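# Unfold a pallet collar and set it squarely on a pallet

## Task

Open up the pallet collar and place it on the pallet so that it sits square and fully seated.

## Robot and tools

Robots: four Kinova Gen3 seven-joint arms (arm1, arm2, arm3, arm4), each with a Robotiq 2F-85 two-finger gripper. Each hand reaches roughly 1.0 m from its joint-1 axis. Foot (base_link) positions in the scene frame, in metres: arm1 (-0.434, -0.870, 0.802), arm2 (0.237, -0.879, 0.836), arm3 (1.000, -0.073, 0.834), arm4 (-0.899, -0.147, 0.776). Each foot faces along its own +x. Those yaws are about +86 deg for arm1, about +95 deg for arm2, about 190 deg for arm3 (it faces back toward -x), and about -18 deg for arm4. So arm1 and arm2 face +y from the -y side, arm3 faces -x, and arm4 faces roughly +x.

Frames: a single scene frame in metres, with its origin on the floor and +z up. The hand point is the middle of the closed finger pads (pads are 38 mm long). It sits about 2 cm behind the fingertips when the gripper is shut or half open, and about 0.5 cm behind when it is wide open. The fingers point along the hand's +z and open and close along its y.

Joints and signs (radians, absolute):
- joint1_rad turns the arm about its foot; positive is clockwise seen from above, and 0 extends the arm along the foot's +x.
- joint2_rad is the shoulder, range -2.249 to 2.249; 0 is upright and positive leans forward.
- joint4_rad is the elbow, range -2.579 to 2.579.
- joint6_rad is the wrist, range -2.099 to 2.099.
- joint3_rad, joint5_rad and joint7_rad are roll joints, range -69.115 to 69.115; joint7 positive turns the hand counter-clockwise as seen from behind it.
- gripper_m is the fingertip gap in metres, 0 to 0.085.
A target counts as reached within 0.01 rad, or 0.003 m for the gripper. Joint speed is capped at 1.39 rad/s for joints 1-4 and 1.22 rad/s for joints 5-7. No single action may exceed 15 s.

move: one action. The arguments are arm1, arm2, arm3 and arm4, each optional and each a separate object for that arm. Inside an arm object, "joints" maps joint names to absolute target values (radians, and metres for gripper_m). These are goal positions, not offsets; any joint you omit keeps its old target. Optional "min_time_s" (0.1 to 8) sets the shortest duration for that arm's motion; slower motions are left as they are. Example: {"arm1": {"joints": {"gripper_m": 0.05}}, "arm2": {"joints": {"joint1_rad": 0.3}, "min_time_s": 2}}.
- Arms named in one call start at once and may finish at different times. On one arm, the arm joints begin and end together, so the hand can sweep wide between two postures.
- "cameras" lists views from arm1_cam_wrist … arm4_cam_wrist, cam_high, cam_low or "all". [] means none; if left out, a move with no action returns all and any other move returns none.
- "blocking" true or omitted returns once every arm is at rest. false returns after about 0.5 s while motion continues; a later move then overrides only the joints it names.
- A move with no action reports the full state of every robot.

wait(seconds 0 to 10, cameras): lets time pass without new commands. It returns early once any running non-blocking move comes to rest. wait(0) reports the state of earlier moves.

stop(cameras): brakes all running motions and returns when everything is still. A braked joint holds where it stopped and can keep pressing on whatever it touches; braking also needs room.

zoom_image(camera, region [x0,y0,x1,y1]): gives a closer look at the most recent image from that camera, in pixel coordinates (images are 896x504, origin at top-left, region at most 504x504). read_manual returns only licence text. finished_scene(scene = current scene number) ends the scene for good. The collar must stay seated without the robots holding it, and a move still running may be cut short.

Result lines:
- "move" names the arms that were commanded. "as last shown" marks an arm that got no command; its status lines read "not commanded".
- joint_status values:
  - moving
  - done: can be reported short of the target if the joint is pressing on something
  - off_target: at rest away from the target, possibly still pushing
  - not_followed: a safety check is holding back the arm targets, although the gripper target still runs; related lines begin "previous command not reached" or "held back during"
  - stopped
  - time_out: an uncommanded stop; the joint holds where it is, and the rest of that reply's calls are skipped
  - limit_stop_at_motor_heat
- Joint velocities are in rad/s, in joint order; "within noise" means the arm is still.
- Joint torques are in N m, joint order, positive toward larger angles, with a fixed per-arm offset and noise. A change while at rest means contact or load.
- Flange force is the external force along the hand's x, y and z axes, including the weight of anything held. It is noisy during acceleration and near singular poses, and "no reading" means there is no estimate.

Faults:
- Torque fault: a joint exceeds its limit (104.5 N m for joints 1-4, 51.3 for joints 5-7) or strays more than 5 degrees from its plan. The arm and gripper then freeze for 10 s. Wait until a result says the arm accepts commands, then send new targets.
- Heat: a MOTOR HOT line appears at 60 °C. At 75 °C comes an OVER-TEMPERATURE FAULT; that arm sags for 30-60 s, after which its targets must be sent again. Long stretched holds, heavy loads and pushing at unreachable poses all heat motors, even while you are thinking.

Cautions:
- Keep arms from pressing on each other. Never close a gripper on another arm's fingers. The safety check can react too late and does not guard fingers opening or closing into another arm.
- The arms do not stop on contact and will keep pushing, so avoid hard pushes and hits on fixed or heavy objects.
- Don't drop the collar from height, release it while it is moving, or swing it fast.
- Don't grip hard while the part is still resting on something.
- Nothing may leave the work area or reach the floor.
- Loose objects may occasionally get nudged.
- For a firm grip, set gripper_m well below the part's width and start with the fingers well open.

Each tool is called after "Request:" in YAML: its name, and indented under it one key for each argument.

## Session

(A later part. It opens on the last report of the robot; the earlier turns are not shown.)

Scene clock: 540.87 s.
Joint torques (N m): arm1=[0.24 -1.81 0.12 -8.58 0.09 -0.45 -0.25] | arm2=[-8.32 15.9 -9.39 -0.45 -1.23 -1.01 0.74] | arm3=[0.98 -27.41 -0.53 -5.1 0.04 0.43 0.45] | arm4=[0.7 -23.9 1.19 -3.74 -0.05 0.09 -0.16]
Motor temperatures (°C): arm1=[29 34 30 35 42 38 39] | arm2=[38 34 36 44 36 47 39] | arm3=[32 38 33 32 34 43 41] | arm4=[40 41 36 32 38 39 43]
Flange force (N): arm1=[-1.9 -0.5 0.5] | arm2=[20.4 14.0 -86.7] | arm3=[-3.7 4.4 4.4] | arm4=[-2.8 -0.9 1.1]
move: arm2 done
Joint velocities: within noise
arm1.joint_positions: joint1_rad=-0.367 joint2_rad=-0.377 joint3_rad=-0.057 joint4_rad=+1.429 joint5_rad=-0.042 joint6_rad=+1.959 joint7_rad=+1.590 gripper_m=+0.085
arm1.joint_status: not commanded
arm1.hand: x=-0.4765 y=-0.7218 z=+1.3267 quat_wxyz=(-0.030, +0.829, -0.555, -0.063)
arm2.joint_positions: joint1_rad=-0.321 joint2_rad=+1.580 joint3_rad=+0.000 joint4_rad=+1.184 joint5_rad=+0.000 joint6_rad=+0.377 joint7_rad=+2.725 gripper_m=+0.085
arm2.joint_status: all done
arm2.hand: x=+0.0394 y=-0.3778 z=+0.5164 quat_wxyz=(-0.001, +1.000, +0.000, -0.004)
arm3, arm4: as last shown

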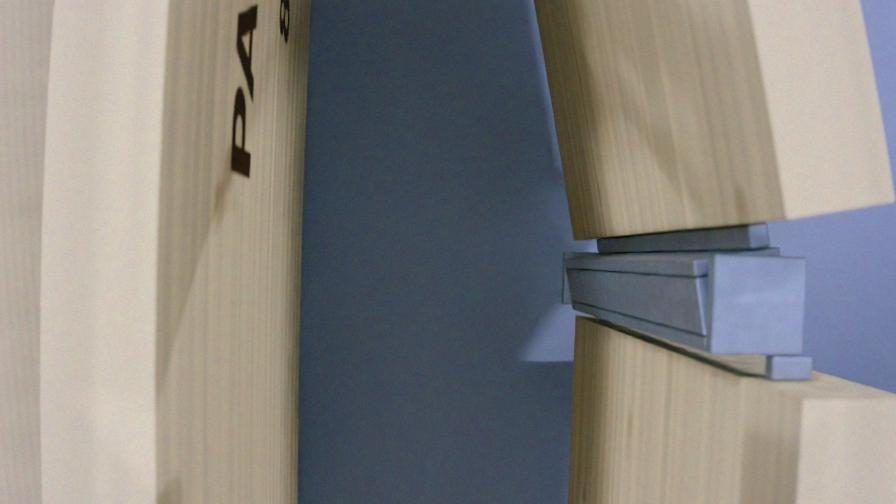

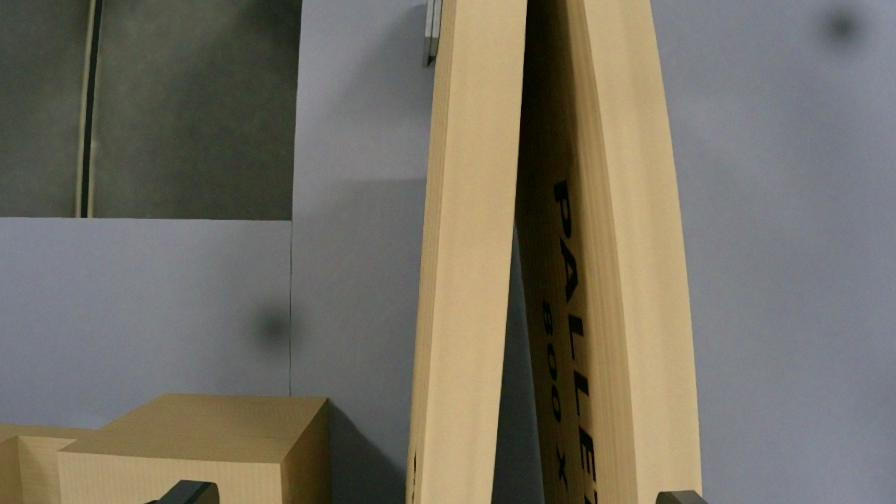

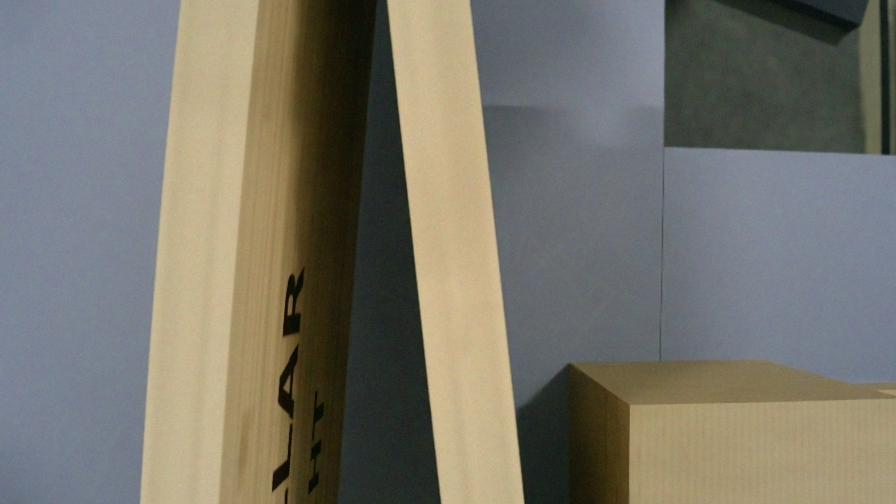

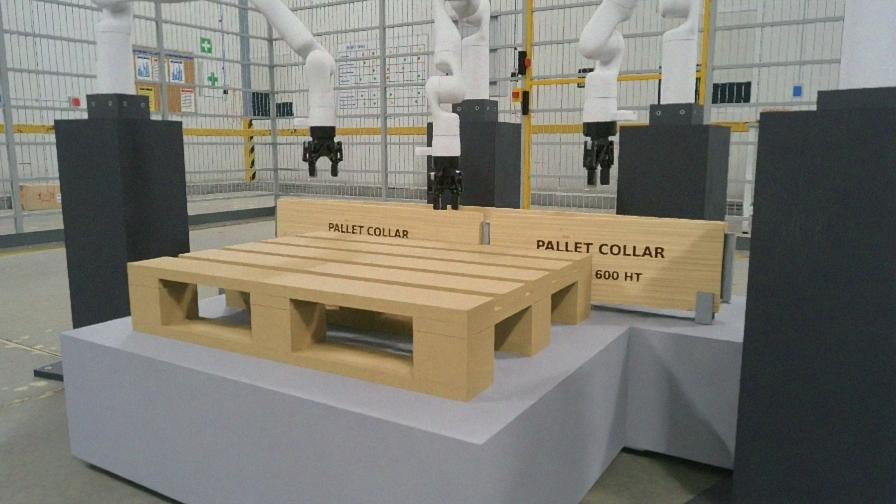

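Request:
move:
  arm2: {"joints":{"gripper_m":0.065,"joint2_rad":1.5615,"joint4_rad":1.2033,"joint6_rad":0.3768},"min_time_s":1}

Request:
move:
  arm2: {"joints":{"joint2_rad":1.3355,"joint4_rad":1.3894,"joint6_rad":0.4167},"min_time_s":1.5}
  arm3: {"joints":{"joint1_rad":-0.3822,"joint2_rad":1.5202,"joint4_rad":0.8651,"joint6_rad":0.7563,"joint7_rad":1.116,"gripper_m":0.045},"min_time_s":2}
  arm4: {"joints":{"joint1_rad":0.0778,"joint2_rad":1.1984,"joint4_rad":1.6688,"joint6_rad":0.2744,"joint7_rad":2.0599,"gripper_m":0.045},"min_time_s":2}

Request:
move:
  arm2: {"joints":{"joint1_rad":0.1,"joint2_rad":-0.325,"joint4_rad":1.564,"joint6_rad":2.0,"joint7_rad":2.72},"min_time_s":3}
  cameras: ["arm3_cam_wrist","arm4_cam_wrist","cam_low"]

Scene clock: 600.73 s.
Joint torques (N m): arm1=[0.12 -1.84 0.11 -8.59 0.12 -0.46 -0.21] | arm2=[-4.27 -1.08 -4.78 4.87 -0.96 3.62 -0.05] | arm3=[1 -27.41 -0.52 -5.09 0.01 0.44 0.46] | arm4=[0.72 -23.98 1.15 -3.72 -0.02 0.19 -0.19]
Motor temperatures (°C): arm1=[29 33 30 35 42 38 39] | arm2=[36 35 34 42 36 45 40] | arm3=[32 39 32 32 34 43 41] | arm4=[38 42 34 32 38 39 43]
Flange force (N): arm1=[-2.0 -0.4 0.5] | arm2=[6.3 -5.3 -33.5] | arm3=[-3.7 4.4 4.4] | arm4=[-2.7 -0.8 1.4]
move: arm2 done
Joint velocities: within noise
arm1, arm3, arm4: as last shown
arm2.joint_positions: joint1_rad=-0.321 joint2_rad=+1.561 joint3_rad=+0.000 joint4_rad=+1.203 joint5_rad=+0.000 joint6_rad=+0.377 joint7_rad=+2.725 gripper_m=+0.065
arm2.joint_status: all done
arm2.hand: x=+0.0393 y=-0.3779 z=+0.5244 quat_wxyz=(-0.001, +1.000, +0.000, -0.004)
pictures: none

Scene clock: 603.03 s.
Joint torques (N m): arm1=[0.23 -1.8 0.16 -8.59 0.08 -0.43 -0.21] | arm2=[-0.48 -23.81 0.49 -5.62 -0.04 -0.1 -0.17] | arm3=[0.96 -27.79 -0.51 -5.38 0.02 0.45 0.45] | arm4=[0.72 -21.45 1.2 -1.78 -0.08 0.12 -0.14]
Motor temperatures (°C): arm1=[29 33 30 35 42 38 39] | arm2=[36 35 34 42 36 45 40] | arm3=[32 39 32 32 34 43 41] | arm4=[38 42 34 32 38 39 43]
Flange force (N): arm1=[-1.9 -0.2 0.6] | arm2=[3.5 6.3 -1.4] | arm3=[-4.5 4.6 4.7] | arm4=[-2.0 -0.7 1.3]
move: arm2 done; arm3 done; arm4 done
Joint velocities: within noise
arm1: as last shown
arm2.joint_positions: joint1_rad=-0.321 joint2_rad=+1.336 joint3_rad=+0.000 joint4_rad=+1.389 joint5_rad=+0.000 joint6_rad=+0.417 joint7_rad=+2.725 gripper_m=+0.065
arm2.joint_status: all done
arm2.hand: x=+0.0402 y=-0.3782 z=+0.6234 quat_wxyz=(-0.001, +1.000, +0.000, -0.004)
arm3.joint_positions: joint1_rad=-0.382 joint2_rad=+1.520 joint3_rad=+0.000 joint4_rad=+0.865 joint5_rad=+0.000 joint6_rad=+0.756 joint7_rad=+1.116 gripper_m=+0.045
arm3.joint_status: all done
arm3.hand: x=+0.4463 y=-0.3862 z=+0.5995 quat_wxyz=(+0.001, -0.999, -0.050, +0.000)
arm4.joint_positions: joint1_rad=+0.078 joint2_rad=+1.198 joint3_rad=+0.000 joint4_rad=+1.669 joint5_rad=+0.000 joint6_rad=+0.274 joint7_rad=+2.060 gripper_m=+0.045
arm4.joint_status: all done
arm4.hand: x=-0.4690 y=-0.3530 z=+0.5981 quat_wxyz=(+0.005, +0.050, -0.999, +0.006)
pictures: none

Scene clock: 606.33 s.
Joint torques (N m): arm1=[0.16 -1.85 0.13 -8.68 0.1 -0.45 -0.24] | arm2=[-0.35 -2.97 -0.16 -10.3 -0.01 0.17 -0.19] | arm3=[0.97 -27.77 -0.54 -5.4 0.01 0.45 0.46] | arm4=[0.63 -21.54 1.13 -1.73 -0.08 0.15 -0.13]
Motor temperatures (°C): arm1=[29 33 30 35 42 38 39] | arm2=[36 35 34 42 36 44 40] | arm3=[32 39 32 32 34 43 41] | arm4=[38 42 34 32 38 39 43]
Flange force (N): arm1=[-1.8 -0.4 0.9] | arm2=[0.2 -0.8 6.9] | arm3=[-4.3 4.6 4.6] | arm4=[-2.1 -0.9 1.6]
move: arm2 done
Joint velocities: within noise
arm1, arm3, arm4: as last shown
arm2.joint_positions: joint1_rad=+0.100 joint2_rad=-0.325 joint3_rad=+0.000 joint4_rad=+1.564 joint5_rad=+0.000 joint6_rad=+2.000 joint7_rad=+2.720 gripper_m=+0.065
arm2.joint_status: all done
arm2.hand: x=+0.2657 y=-0.7479 z=+1.3126 quat_wxyz=(+0.047, +0.976, -0.210, +0.006)

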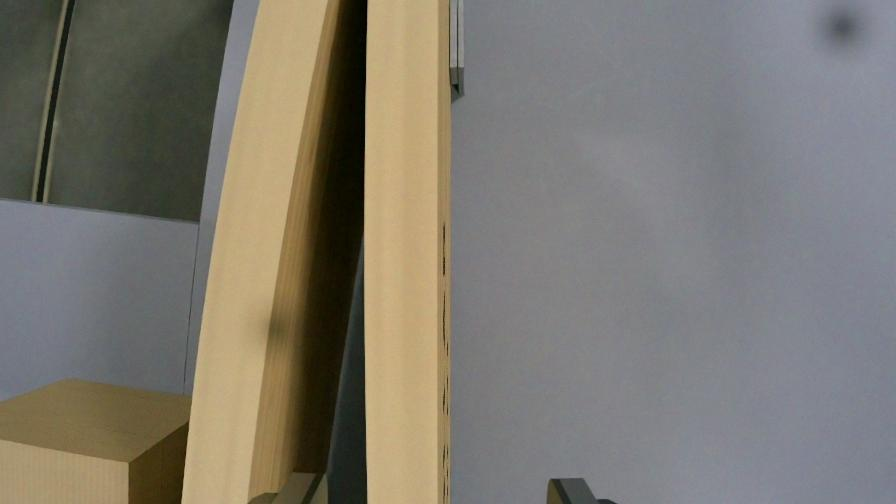

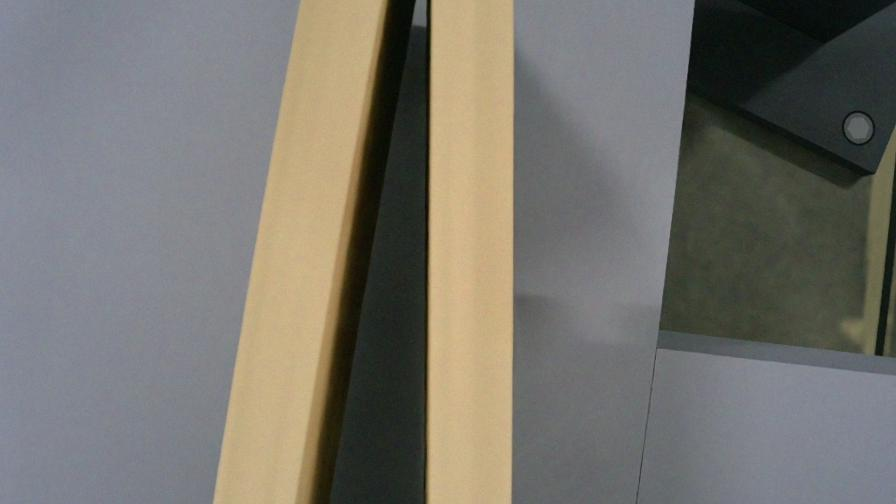

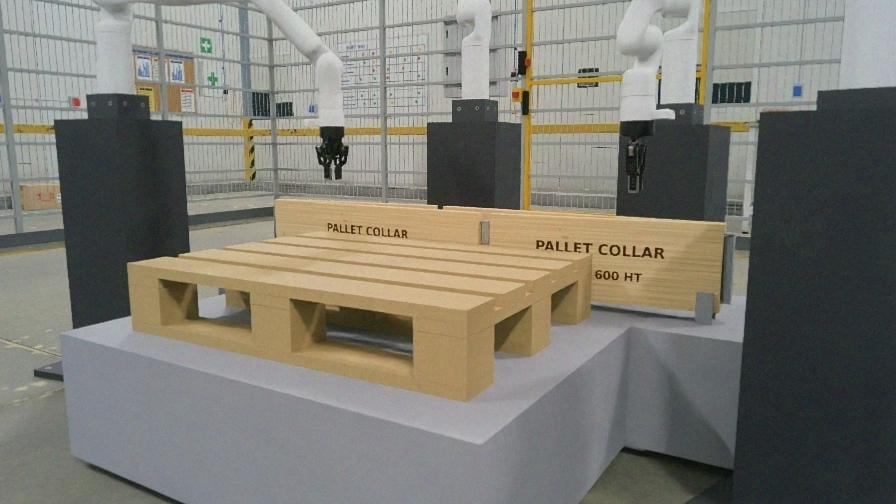

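Request:
move:
  arm3: {"joints":{"joint1_rad":-0.371,"joint2_rad":1.7441,"joint4_rad":0.6338,"joint6_rad":0.7637,"joint7_rad":1.1272},"min_time_s":3}
  arm4: {"joints":{"joint1_rad":0.0552,"joint2_rad":1.4233,"joint4_rad":1.5388,"joint6_rad":0.1795,"joint7_rad":2.0373},"min_time_s":3}
  cameras: ["arm3_cam_wrist","arm4_cam_wrist"]

Scene clock: 635.53 s.
Joint torques (N m): arm1=[0.24 -1.91 0.15 -8.62 0.14 -0.42 -0.3] | arm2=[-0.32 -2.98 -0.14 -10.35 -0.01 0.15 -0.2] | arm3=[0.97 -27.49 -0.52 -5.45 0.02 0.46 0.46] | arm4=[0.7 -21.84 1.19 -0.88 -0.1 0.17 -0.17]
Motor temperatures (°C): arm1=[29 33 30 35 42 38 39] | arm2=[35 34 33 41 36 44 39] | arm3=[31 39 32 32 34 43 41] | arm4=[37 41 34 32 38 39 43]
Flange force (N): arm1=[-2.1 -0.5 0.7] | arm2=[0.2 -0.8 7.0] | arm3=[-5.8 5.1 6.2] | arm4=[-2.0 -0.7 2.0]
move: arm3 done; arm4 done
Joint velocities: within noise
arm1, arm2: as last shown
arm3.joint_positions: joint1_rad=-0.371 joint2_rad=+1.744 joint3_rad=+0.000 joint4_rad=+0.634 joint5_rad=+0.000 joint6_rad=+0.764 joint7_rad=+1.127 gripper_m=+0.045
arm3.joint_status: all done
arm3.hand: x=+0.4464 y=-0.3777 z=+0.5073 quat_wxyz=(+0.001, -0.999, -0.050, +0.000)
arm4.joint_positions: joint1_rad=+0.055 joint2_rad=+1.423 joint3_rad=+0.000 joint4_rad=+1.539 joint5_rad=+0.000 joint6_rad=+0.179 joint7_rad=+2.037 gripper_m=+0.045
arm4.joint_status: all done
arm4.hand: x=-0.4700 y=-0.3427 z=+0.5000 quat_wxyz=(+0.005, +0.050, -0.999, +0.006)

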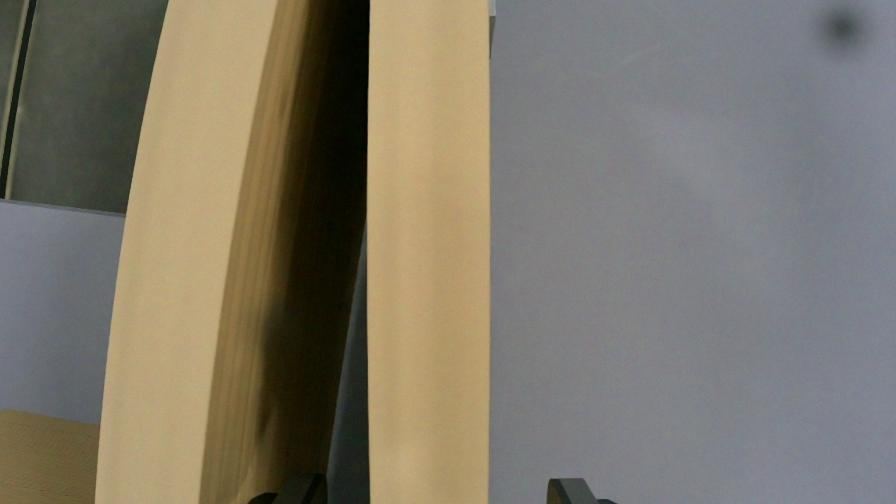

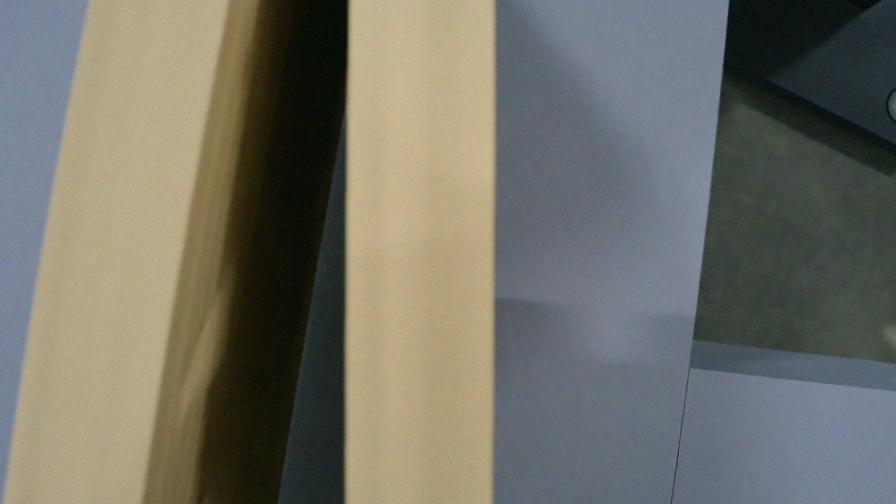

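Request:
move:
  arm3: {"joints":{"gripper_m":0.006}}
  arm4: {"joints":{"gripper_m":0.006}}

Scene clock: 638.97 s.
Joint torques (N m): arm1=[0.24 -1.92 0.13 -8.63 0.13 -0.43 -0.23] | arm2=[-0.38 -3.03 -0.17 -10.34 -0.02 0.15 -0.2] | arm3=[3.57 -21.61 1.54 -2.6 0.74 1.48 -0.19] | arm4=[-1.12 -16.62 -2.91 1.13 -1.09 1.12 -0.72]
Motor temperatures (°C): arm1=[29 33 30 35 42 38 39] | arm2=[35 34 33 41 36 44 39] | arm3=[31 38 32 32 34 43 41] | arm4=[37 41 33 32 38 39 43]
Flange force (N): arm1=[-2.1 -0.4 0.7] | arm2=[0.3 -0.9 6.9] | arm3=[-5.6 8.4 -0.9] | arm4=[-1.5 -6.2 -6.0]
move: arm3 off_target; arm4 off_target
Joint velocities: within noise
arm1, arm2: as last shown
arm3.joint_positions: joint1_rad=-0.371 joint2_rad=+1.744 joint3_rad=+0.000 joint4_rad=+0.634 joint5_rad=+0.000 joint6_rad=+0.764 joint7_rad=+1.127 gripper_m=+0.019
arm3.joint_status: gripper_m off_target (ended at +0.019, target +0.006)
arm3.hand: x=+0.4464 y=-0.3777 z=+0.5073 quat_wxyz=(+0.001, -0.999, -0.050, +0.000)
arm4.joint_positions: joint1_rad=+0.055 joint2_rad=+1.423 joint3_rad=+0.000 joint4_rad=+1.539 joint5_rad=+0.000 joint6_rad=+0.179 joint7_rad=+2.037 gripper_m=+0.019
arm4.joint_status: gripper_m off_target (ended at +0.019, target +0.006)
arm4.hand: x=-0.4699 y=-0.3427 z=+0.5000 quat_wxyz=(+0.005, +0.050, -0.999, +0.006)
pictures: none

Request:
move:
  arm3: {"joints":{"joint2_rad":1.7019,"joint4_rad":0.6882,"joint6_rad":0.7516},"min_time_s":1.5}
  arm4: {"joints":{"joint2_rad":1.3882,"joint4_rad":1.566,"joint6_rad":0.1873},"min_time_s":1.5}
  cameras: ["arm3_cam_wrist","arm4_cam_wrist","cam_low"]

Scene clock: 654.90 s.
Joint torques (N m): arm1=[0.22 -1.78 0.18 -8.55 0.14 -0.48 -0.23] | arm2=[-0.37 -2.96 -0.12 -10.33 -0.03 0.14 -0.2] | arm3=[-3.52 -41.91 -3.48 -6.69 -1.09 3.33 0.82] | arm4=[3.36 -29.79 4.12 3.4 -0.22 2.95 -0.47]
Motor temperatures (°C): arm1=[29 33 30 35 42 38 39] | arm2=[34 34 33 41 36 43 39] | arm3=[31 38 32 32 34 43 41] | arm4=[37 41 33 32 38 39 43]
Flange force (N): arm1=[-1.9 -0.2 0.4] | arm2=[0.2 -0.7 6.9] | arm3=[-19.6 4.0 38.7] | arm4=[-13.3 -1.4 29.8]
move: arm3 done; arm4 done
Joint velocities: within noise
arm1, arm2: as last shown
arm3.joint_positions: joint1_rad=-0.371 joint2_rad=+1.702 joint3_rad=+0.000 joint4_rad=+0.688 joint5_rad=+0.000 joint6_rad=+0.752 joint7_rad=+1.127 gripper_m=+0.019
arm3.joint_status: all done
arm3.hand: x=+0.4465 y=-0.3777 z=+0.5222 quat_wxyz=(+0.001, -0.999, -0.050, +0.000)
arm4.joint_positions: joint1_rad=+0.055 joint2_rad=+1.388 joint3_rad=+0.000 joint4_rad=+1.566 joint5_rad=+0.000 joint6_rad=+0.187 joint7_rad=+2.037 gripper_m=+0.019
arm4.joint_status: all done
arm4.hand: x=-0.4698 y=-0.3425 z=+0.5150 quat_wxyz=(+0.005, +0.050, -0.999, +0.006)

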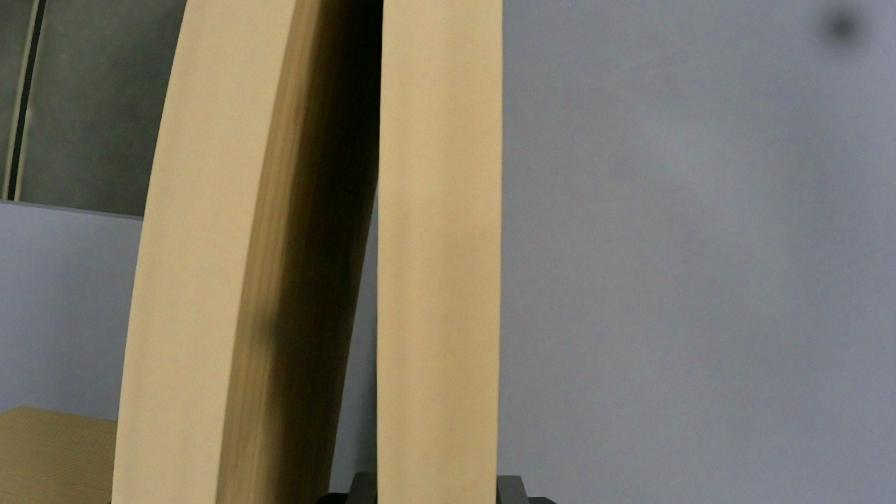

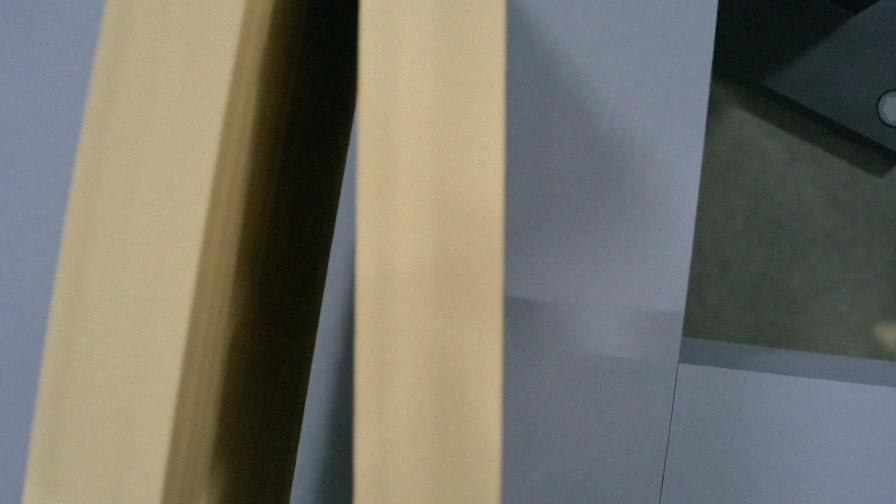

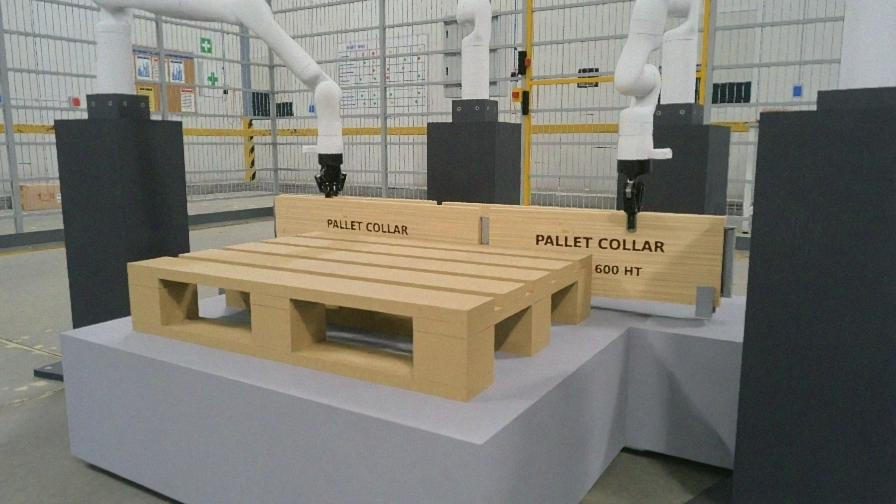

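Request:
move:
  arm3: {"joints":{"joint2_rad":1.5118,"joint4_rad":0.8898,"joint6_rad":0.7399},"min_time_s":2.5}
  arm4: {"joints":{"joint2_rad":1.2092,"joint4_rad":1.6792,"joint6_rad":0.2532},"min_time_s":2.5}

Request:
move:
  arm3: {"joints":{"joint2_rad":1.3233,"joint4_rad":1.0251,"joint6_rad":0.7932},"min_time_s":2.5}
  arm4: {"joints":{"joint2_rad":1.0035,"joint4_rad":1.7552,"joint6_rad":0.3829},"min_time_s":2.5}
  cameras: ["cam_low","cam_high"]

Scene clock: 667.83 s.
Joint torques (N m): arm1=[0.24 -1.87 0.11 -8.58 0.12 -0.46 -0.22] | arm2=[-0.34 -3.03 -0.12 -10.32 -0.05 0.17 -0.16] | arm3=[-3.11 -43.02 -3.97 -6.9 -1.34 2.96 0.59] | arm4=[3.04 -30.96 3.39 1.63 0.1 2.52 -0.18]
Motor temperatures (°C): arm1=[29 33 30 35 42 38 39] | arm2=[34 33 33 41 36 43 39] | arm3=[31 40 31 32 34 43 41] | arm4=[36 42 33 32 38 39 43]
Flange force (N): arm1=[-2.0 -0.4 0.5] | arm2=[0.0 -0.8 6.9] | arm3=[-17.5 3.4 36.6] | arm4=[-13.0 -1.3 30.1]
move: arm3 done; arm4 done
Joint velocities: within noise
arm1, arm2: as last shown
arm3.joint_positions: joint1_rad=-0.371 joint2_rad=+1.512 joint3_rad=+0.000 joint4_rad=+0.890 joint5_rad=+0.000 joint6_rad=+0.740 joint7_rad=+1.127 gripper_m=+0.019
arm3.joint_status: all done
arm3.hand: x=+0.4461 y=-0.3779 z=+0.5995 quat_wxyz=(+0.001, -0.999, -0.050, +0.000)
arm4.joint_positions: joint1_rad=+0.055 joint2_rad=+1.209 joint3_rad=+0.000 joint4_rad=+1.679 joint5_rad=+0.000 joint6_rad=+0.253 joint7_rad=+2.037 gripper_m=+0.019
arm4.joint_status: all done
arm4.hand: x=-0.4690 y=-0.3415 z=+0.5920 quat_wxyz=(+0.005, +0.050, -0.999, +0.006)
pictures: none

Scene clock: 670.63 s.
Joint torques (N m): arm1=[0.29 -1.91 0.14 -8.54 0.12 -0.44 -0.25] | arm2=[-0.34 -2.96 -0.15 -10.32 -0.03 0.16 -0.2] | arm3=[-1.8 -44.88 -2.85 -9.22 -0.96 2.08 0.59] | arm4=[2.19 -32.73 2.48 -2.96 0.05 1.23 -0.2]
Motor temperatures (°C): arm1=[29 33 30 35 42 38 39] | arm2=[34 33 33 41 36 43 39] | arm3=[31 40 31 32 34 43 41] | arm4=[36 42 33 32 38 39 43]
Flange force (N): arm1=[-2.2 -0.4 0.3] | arm2=[0.3 -0.8 6.9] | arm3=[-13.7 4.0 35.5] | arm4=[-9.6 -1.4 29.9]
move: arm3 done; arm4 done
Joint velocities: within noise
arm1.joint_positions: joint1_rad=-0.367 joint2_rad=-0.377 joint3_rad=-0.057 joint4_rad=+1.429 joint5_rad=-0.042 joint6_rad=+1.959 joint7_rad=+1.590 gripper_m=+0.085
arm1.joint_status: not commanded
arm1.hand: x=-0.4765 y=-0.7218 z=+1.3267 quat_wxyz=(-0.030, +0.829, -0.555, -0.063)
arm2: as last shown
arm3.joint_positions: joint1_rad=-0.371 joint2_rad=+1.323 joint3_rad=+0.000 joint4_rad=+1.025 joint5_rad=+0.000 joint6_rad=+0.793 joint7_rad=+1.127 gripper_m=+0.019
arm3.joint_status: all done
arm3.hand: x=+0.4461 y=-0.3781 z=+0.6894 quat_wxyz=(+0.001, -0.999, -0.050, +0.000)
arm4.joint_positions: joint1_rad=+0.055 joint2_rad=+1.003 joint3_rad=+0.000 joint4_rad=+1.755 joint5_rad=+0.000 joint6_rad=+0.383 joint7_rad=+2.037 gripper_m=+0.019
arm4.joint_status: all done
arm4.hand: x=-0.4682 y=-0.3403 z=+0.6820 quat_wxyz=(+0.005, +0.050, -0.999, +0.006)
pictures: cam_high, cam_low

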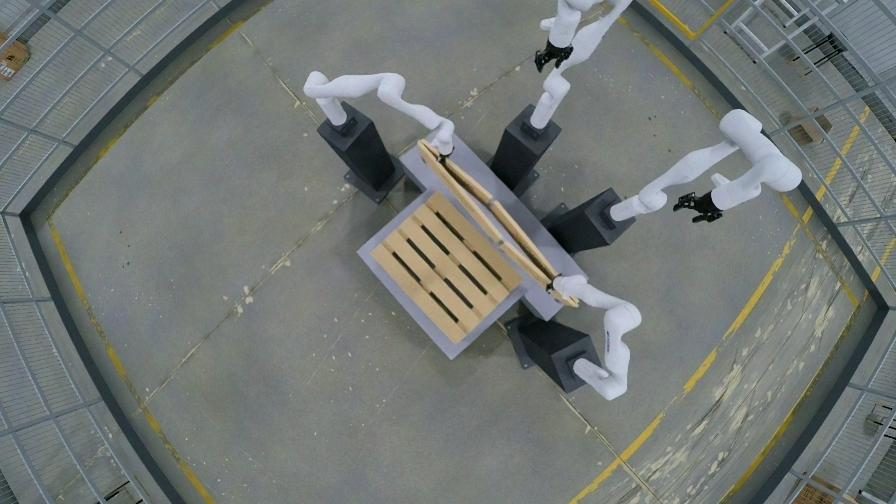

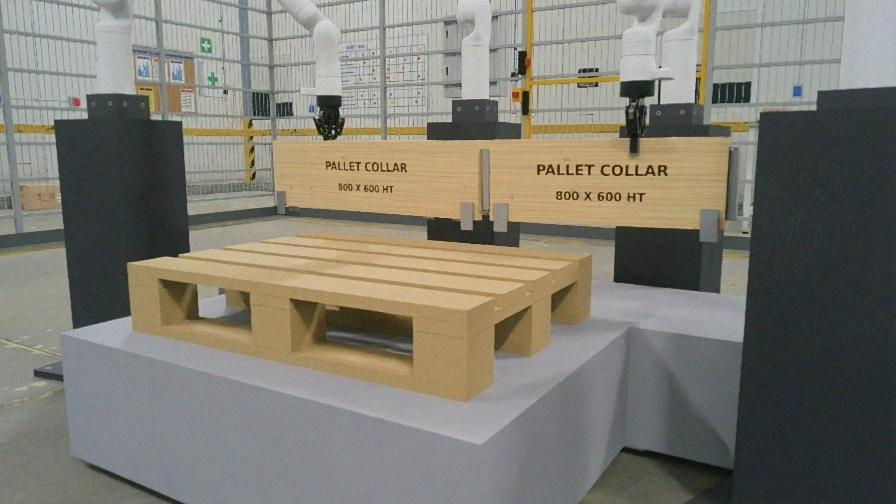

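Request:
move:
  arm3: {"joints":{"joint1_rad":-0.2433,"joint2_rad":1.2614,"joint4_rad":1.2059,"joint6_rad":0.6743,"joint7_rad":1.5025},"min_time_s":2.5}
  arm4: {"joints":{"joint1_rad":-0.0222,"joint2_rad":0.9951,"joint4_rad":1.7898,"joint6_rad":0.3567,"joint7_rad":2.2074},"min_time_s":2.5}

Request:
move:
  arm3: {"joints":{"joint1_rad":-0.1032,"joint2_rad":1.2322,"joint4_rad":1.2971,"joint6_rad":0.6123,"joint7_rad":1.89},"min_time_s":2.5}
  arm4: {"joints":{"joint1_rad":-0.1062,"joint2_rad":0.9925,"joint4_rad":1.8005,"joint6_rad":0.3485,"joint7_rad":2.3709},"min_time_s":2.5}
  cameras: ["cam_low","cam_high"]

Scene clock: 798.17 s.
Joint torques (N m): arm1=[0.25 -1.92 0.18 -8.57 0.08 -0.41 -0.27] | arm2=[-0.37 -3.01 -0.17 -10.34 -0.01 0.17 -0.19] | arm3=[2.49 -47.71 0.86 -13.83 0.23 -1.29 0.51] | arm4=[-0.22 -37.13 -0.05 -10.5 -0.42 -2.95 -0.19]
Motor temperatures (°C): arm1=[29 33 29 35 42 38 39] | arm2=[32 32 31 40 35 42 39] | arm3=[31 49 31 32 34 43 41] | arm4=[35 45 32 32 38 39 43]
Flange force (N): arm1=[-2.2 -0.4 0.5] | arm2=[0.2 -0.9 7.0] | arm3=[-0.3 5.3 35.9] | arm4=[4.0 1.2 29.9]
move: arm3 done; arm4 done
Joint velocities: within noise
arm1, arm2: as last shown
arm3.joint_positions: joint1_rad=-0.243 joint2_rad=+1.261 joint3_rad=+0.000 joint4_rad=+1.206 joint5_rad=+0.000 joint6_rad=+0.674 joint7_rad=+1.503 gripper_m=+0.019
arm3.joint_status: all done
arm3.hand: x=+0.4437 y=-0.2910 z=+0.6897 quat_wxyz=(+0.001, -0.985, -0.173, +0.000)
arm4.joint_positions: joint1_rad=-0.022 joint2_rad=+0.995 joint3_rad=+0.000 joint4_rad=+1.790 joint5_rad=+0.000 joint6_rad=+0.357 joint7_rad=+2.207 gripper_m=+0.019
arm4.joint_status: all done
arm4.hand: x=-0.4637 y=-0.3037 z=+0.6815 quat_wxyz=(+0.006, +0.173, -0.985, +0.005)
pictures: none

Scene clock: 800.97 s.
Joint torques (N m): arm1=[0.22 -1.89 0.17 -8.68 0.08 -0.44 -0.27] | arm2=[-0.35 -3.02 -0.12 -10.34 0.02 0.14 -0.19] | arm3=[3.72 -50.86 2.13 -18.34 0.21 -4.16 0.03] | arm4=[-0.62 -40.26 -0.32 -16 -0.94 -5.86 -0.65]
Motor temperatures (°C): arm1=[29 33 29 35 42 38 39] | arm2=[32 32 31 40 35 42 39] | arm3=[31 49 31 32 34 43 41] | arm4=[35 45 32 32 38 39 43]
Flange force (N): arm1=[-1.9 -0.4 0.9] | arm2=[0.1 -0.8 6.9] | arm3=[6.5 9.7 36.8] | arm4=[11.3 7.7 29.4]
move: arm3 done; arm4 done
Joint velocities: within noise
arm1, arm2: as last shown
arm3.joint_positions: joint1_rad=-0.103 joint2_rad=+1.232 joint3_rad=+0.000 joint4_rad=+1.297 joint5_rad=+0.000 joint6_rad=+0.612 joint7_rad=+1.890 gripper_m=+0.019
arm3.joint_status: all done
arm3.hand: x=+0.4374 y=-0.2059 z=+0.6898 quat_wxyz=(+0.001, -0.956, -0.293, -0.001)
arm4.joint_positions: joint1_rad=-0.106 joint2_rad=+0.992 joint3_rad=+0.000 joint4_rad=+1.801 joint5_rad=+0.000 joint6_rad=+0.348 joint7_rad=+2.371 gripper_m=+0.019
arm4.joint_status: all done
arm4.hand: x=-0.4551 y=-0.2659 z=+0.6810 quat_wxyz=(+0.006, +0.293, -0.956, +0.005)
pictures: cam_high, cam_low

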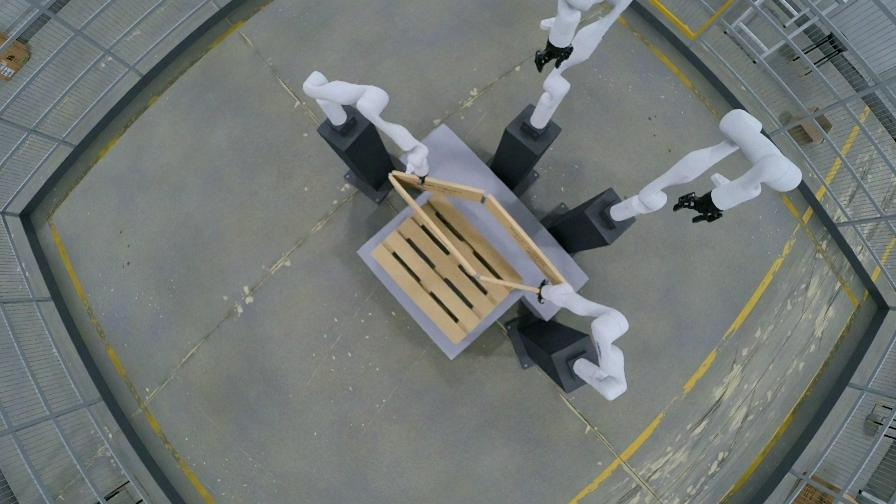

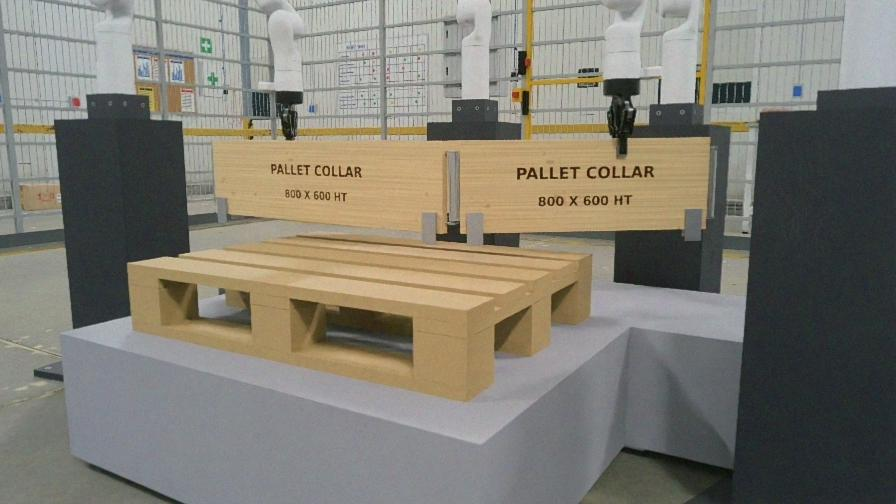

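Request:
move:
  arm3: {"joints":{"joint1_rad":0.0412,"joint2_rad":1.2279,"joint4_rad":1.3109,"joint6_rad":0.6028,"joint7_rad":2.2819},"min_time_s":2.5}
  arm4: {"joints":{"joint1_rad":-0.197,"joint2_rad":0.9956,"joint4_rad":1.7874,"joint6_rad":0.3585,"joint7_rad":2.5276},"min_time_s":2.5}

Request:
move:
  arm3: {"joints":{"joint1_rad":0.1791,"joint2_rad":1.2449,"joint4_rad":1.257,"joint6_rad":0.6397,"joint7_rad":2.6673},"min_time_s":2.5}
  arm4: {"joints":{"joint1_rad":-0.2925,"joint2_rad":1.0048,"joint4_rad":1.7499,"joint6_rad":0.3869,"joint7_rad":2.6796},"min_time_s":2.5}

Request:
move:
  arm3: {"joints":{"joint1_rad":0.303,"joint2_rad":1.2831,"joint4_rad":1.1417,"joint6_rad":0.7168,"joint7_rad":3.0387},"min_time_s":2.5}
  arm4: {"joints":{"joint1_rad":-0.3911,"joint2_rad":1.0211,"joint4_rad":1.6872,"joint6_rad":0.4333,"joint7_rad":2.8285},"min_time_s":2.5}
  cameras: ["cam_low","cam_high"]

Scene clock: 824.20 s.
Joint torques (N m): arm1=[0.11 -1.9 0.19 -8.59 0.12 -0.47 -0.26] | arm2=[-0.36 -2.98 -0.15 -10.34 -0.01 0.15 -0.17] | arm3=[2.44 -51.2 0.63 -18.64 -0.42 -4.47 -0.17] | arm4=[0.27 -40.5 0.52 -16.31 -1.15 -6.04 -0.98]
Motor temperatures (°C): arm1=[29 33 29 35 42 38 39] | arm2=[32 32 31 40 35 42 39] | arm3=[31 49 31 33 34 43 41] | arm4=[35 45 31 32 38 39 43]
Flange force (N): arm1=[-2.1 -0.3 0.4] | arm2=[0.1 -0.7 6.9] | arm3=[4.1 9.6 37.1] | arm4=[9.0 10.1 29.0]
move: arm3 done; arm4 done
Joint velocities: within noise
arm1: as last shown
arm2.joint_positions: joint1_rad=+0.100 joint2_rad=-0.325 joint3_rad=+0.000 joint4_rad=+1.564 joint5_rad=+0.000 joint6_rad=+2.000 joint7_rad=+2.720 gripper_m=+0.065
arm2.joint_status: not commanded
arm2.hand: x=+0.2657 y=-0.7479 z=+1.3126 quat_wxyz=(+0.047, +0.976, -0.210, +0.006)
arm3.joint_positions: joint1_rad=+0.041 joint2_rad=+1.228 joint3_rad=+0.000 joint4_rad=+1.311 joint5_rad=+0.000 joint6_rad=+0.603 joint7_rad=+2.282 gripper_m=+0.019
arm3.joint_status: all done
arm3.hand: x=+0.4272 y=-0.1231 z=+0.6899 quat_wxyz=(+0.001, -0.913, -0.409, -0.001)
arm4.joint_positions: joint1_rad=-0.197 joint2_rad=+0.996 joint3_rad=+0.000 joint4_rad=+1.787 joint5_rad=+0.000 joint6_rad=+0.358 joint7_rad=+2.528 gripper_m=+0.019
arm4.joint_status: all done
arm4.hand: x=-0.4425 y=-0.2255 z=+0.6803 quat_wxyz=(+0.007, +0.409, -0.913, +0.004)
pictures: none

Scene clock: 827.00 s.
Joint torques (N m): arm1=[0.26 -1.85 0.17 -8.63 0.1 -0.46 -0.23] | arm2=[-0.35 -2.99 -0.13 -10.32 -0.01 0.16 -0.2] | arm3=[1.17 -51.02 -1.11 -17.85 -1.14 -3.66 -0.31] | arm4=[1.01 -40 1.2 -15.17 -1.09 -5.09 -1.06]
Motor temperatures (°C): arm1=[29 33 29 35 42 38 39] | arm2=[32 32 31 40 35 42 39] | arm3=[31 49 31 33 34 43 41] | arm4=[35 45 31 32 38 39 43]
Flange force (N): arm1=[-1.9 -0.3 0.7] | arm2=[0.2 -0.8 6.9] | arm3=[1.5 7.2 37.2] | arm4=[5.2 10.1 28.9]
move: arm3 done; arm4 done
Joint velocities: within noise
arm1, arm2: as last shown
arm3.joint_positions: joint1_rad=+0.179 joint2_rad=+1.245 joint3_rad=+0.000 joint4_rad=+1.257 joint5_rad=+0.000 joint6_rad=+0.640 joint7_rad=+2.667 gripper_m=+0.019
arm3.joint_status: all done
arm3.hand: x=+0.4139 y=-0.0439 z=+0.6901 quat_wxyz=(+0.001, -0.855, -0.518, -0.001)
arm4.joint_positions: joint1_rad=-0.293 joint2_rad=+1.005 joint3_rad=+0.000 joint4_rad=+1.750 joint5_rad=+0.000 joint6_rad=+0.387 joint7_rad=+2.680 gripper_m=+0.019
arm4.joint_status: all done
arm4.hand: x=-0.4269 y=-0.1817 z=+0.6796 quat_wxyz=(+0.007, +0.518, -0.855, +0.003)
pictures: none

Scene clock: 829.80 s.
Joint torques (N m): arm1=[0.24 -1.79 0.12 -8.56 0.1 -0.41 -0.26] | arm2=[-0.34 -2.98 -0.1 -10.3 -0.04 0.15 -0.18] | arm3=[0.31 -50.22 -2.07 -15.79 -1.39 -1.78 -0.09] | arm4=[1.36 -38.57 1.37 -12.45 -0.87 -3.03 -0.75]
Motor temperatures (°C): arm1=[29 33 29 35 42 38 39] | arm2=[32 32 31 40 35 42 39] | arm3=[31 49 31 33 34 43 41] | arm4=[35 45 31 32 38 39 43]
Flange force (N): arm1=[-1.9 -0.5 0.6] | arm2=[0.1 -0.7 6.8] | arm3=[-0.4 1.5 37.4] | arm4=[1.2 6.7 28.6]
move: arm3 done; arm4 done
Joint velocities: within noise
arm1, arm2: as last shown
arm3.joint_positions: joint1_rad=+0.303 joint2_rad=+1.283 joint3_rad=+0.000 joint4_rad=+1.142 joint5_rad=+0.000 joint6_rad=+0.717 joint7_rad=+3.039 gripper_m=+0.019
arm3.joint_status: all done
arm3.hand: x=+0.3985 y=+0.0314 z=+0.6901 quat_wxyz=(+0.001, -0.785, -0.620, -0.001)
arm4.joint_positions: joint1_rad=-0.391 joint2_rad=+1.021 joint3_rad=+0.000 joint4_rad=+1.687 joint5_rad=+0.000 joint6_rad=+0.433 joint7_rad=+2.829 gripper_m=+0.019
arm4.joint_status: all done
arm4.hand: x=-0.4089 y=-0.1337 z=+0.6788 quat_wxyz=(+0.008, +0.620, -0.785, +0.002)
pictures: cam_high, cam_low

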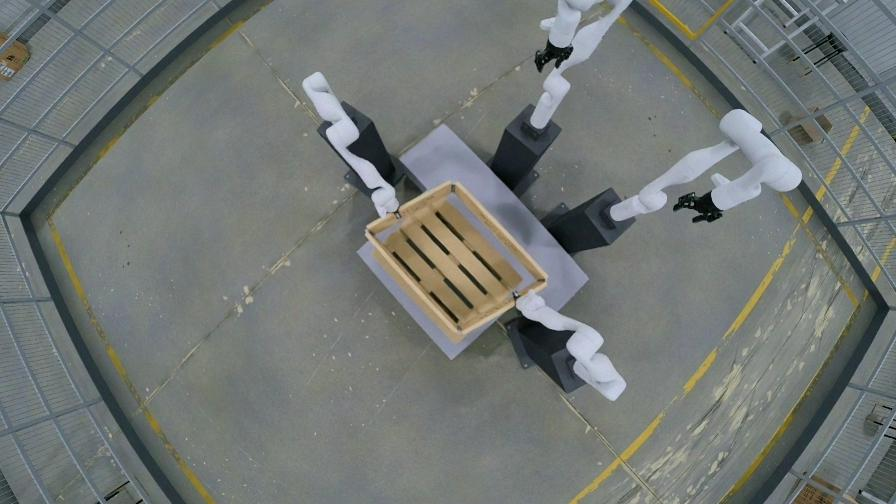

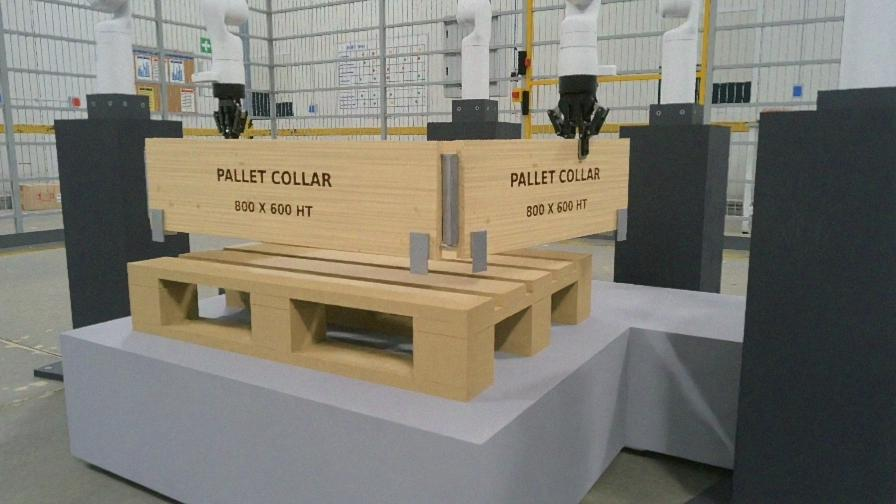

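Request:
move:
  arm3: {"joints":{"joint1_rad":0.4102,"joint2_rad":1.3442,"joint4_rad":0.9669,"joint6_rad":0.8306,"joint7_rad":3.3934},"min_time_s":2.5}
  arm4: {"joints":{"joint1_rad":-0.4892,"joint2_rad":1.0464,"joint4_rad":1.5975,"joint6_rad":0.4978,"joint7_rad":2.9779},"min_time_s":2.5}
  arm1: {"joints":{"joint1_rad":-0.208,"joint2_rad":0.4966,"joint3_rad":0,"joint4_rad":1.2195,"joint5_rad":0,"joint6_rad":1.4256,"joint7_rad":-0.1386},"min_time_s":3}
  arm2: {"joints":{"joint1_rad":0.4906,"joint2_rad":0.6686,"joint4_rad":1.0289,"joint6_rad":1.4441,"joint7_rad":3.536},"min_time_s":3}
  cameras: ["cam_low","arm1_cam_wrist","arm2_cam_wrist"]

Scene clock: 844.70 s.
Joint torques (N m): arm1=[0.06 -20.31 0.29 -9.41 0.13 -0.11 -0.21] | arm2=[-0.43 -22.13 0.3 -11.08 -0.02 -0.14 -0.21] | arm3=[0.17 -50.08 -2.1 -14.1 -1.42 0.26 0.07] | arm4=[1.07 -37.01 1.33 -9.57 -0.34 -0.64 -0.27]
Motor temperatures (°C): arm1=[29 33 29 35 42 38 39] | arm2=[32 32 31 40 35 42 39] | arm3=[31 49 31 33 34 43 41] | arm4=[35 45 31 32 38 39 43]
Flange force (N): arm1=[0.2 2.8 1.8] | arm2=[-2.8 8.2 5.6] | arm3=[1.1 -5.4 38.1] | arm4=[-0.7 2.0 28.1]
move: arm1 done; arm2 done; arm3 done; arm4 done
Joint velocities: within noise
arm1.joint_positions: joint1_rad=-0.208 joint2_rad=+0.497 joint3_rad=+0.000 joint4_rad=+1.219 joint5_rad=+0.000 joint6_rad=+1.426 joint7_rad=-0.139 gripper_m=+0.085
arm1.joint_status: all done
arm1.hand: x=-0.4778 y=-0.3615 z=+1.1034 quat_wxyz=(+0.005, +0.000, -1.000, -0.003)
arm2.joint_positions: joint1_rad=+0.491 joint2_rad=+0.669 joint3_rad=+0.000 joint4_rad=+1.029 joint5_rad=+0.000 joint6_rad=+1.444 joint7_rad=+3.536 gripper_m=+0.065
arm2.joint_status: all done
arm2.hand: x=+0.4815 y=-0.3606 z=+1.0997 quat_wxyz=(-0.001, +1.000, +0.000, -0.004)
arm3.joint_positions: joint1_rad=+0.410 joint2_rad=+1.344 joint3_rad=+0.000 joint4_rad=+0.967 joint5_rad=+0.000 joint6_rad=+0.831 joint7_rad=+3.393 gripper_m=+0.019
arm3.joint_status: all done
arm3.hand: x=+0.3820 y=+0.1027 z=+0.6904 quat_wxyz=(+0.000, -0.702, -0.712, -0.001)
arm4.joint_positions: joint1_rad=-0.489 joint2_rad=+1.046 joint3_rad=+0.000 joint4_rad=+1.597 joint5_rad=+0.000 joint6_rad=+0.498 joint7_rad=+2.978 gripper_m=+0.019
arm4.joint_status: all done
arm4.hand: x=-0.3895 y=-0.0815 z=+0.6779 quat_wxyz=(+0.008, +0.712, -0.702, +0.001)
pictures: arm1_cam_wrist, arm2_cam_wrist, cam_low

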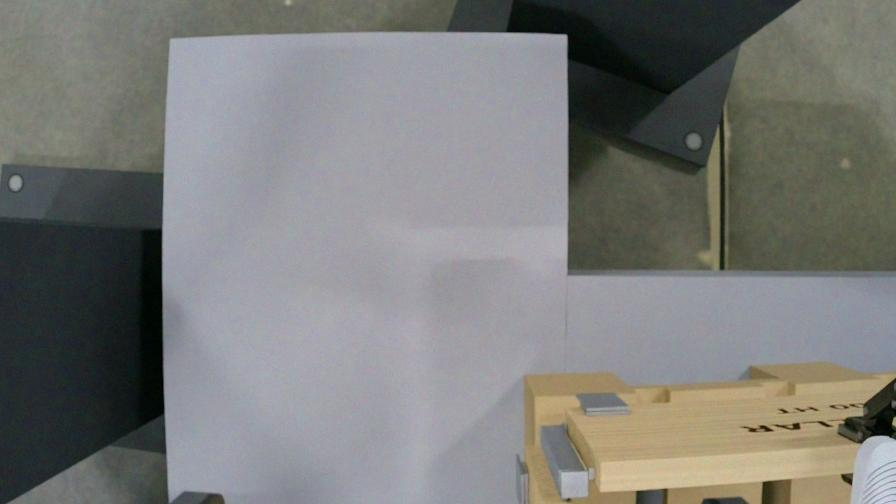

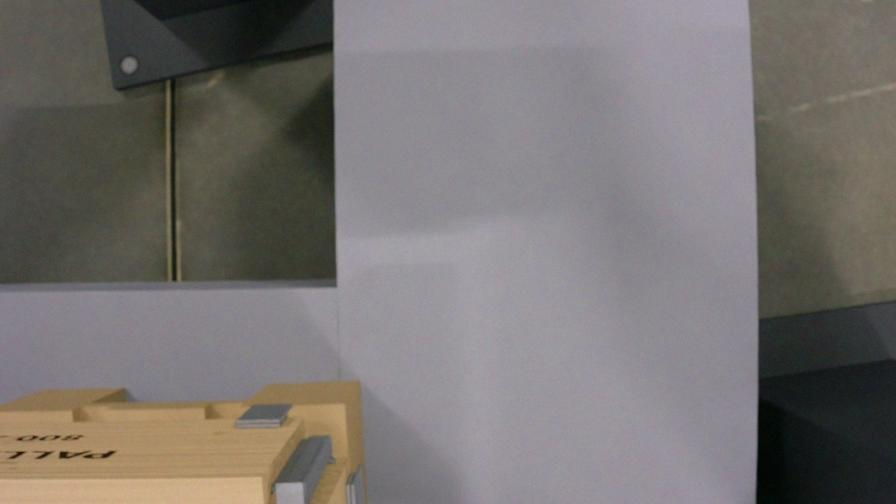

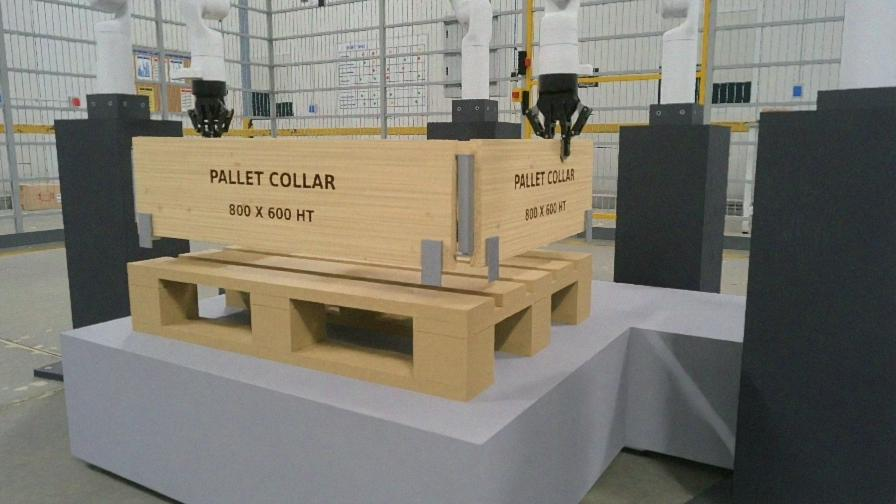

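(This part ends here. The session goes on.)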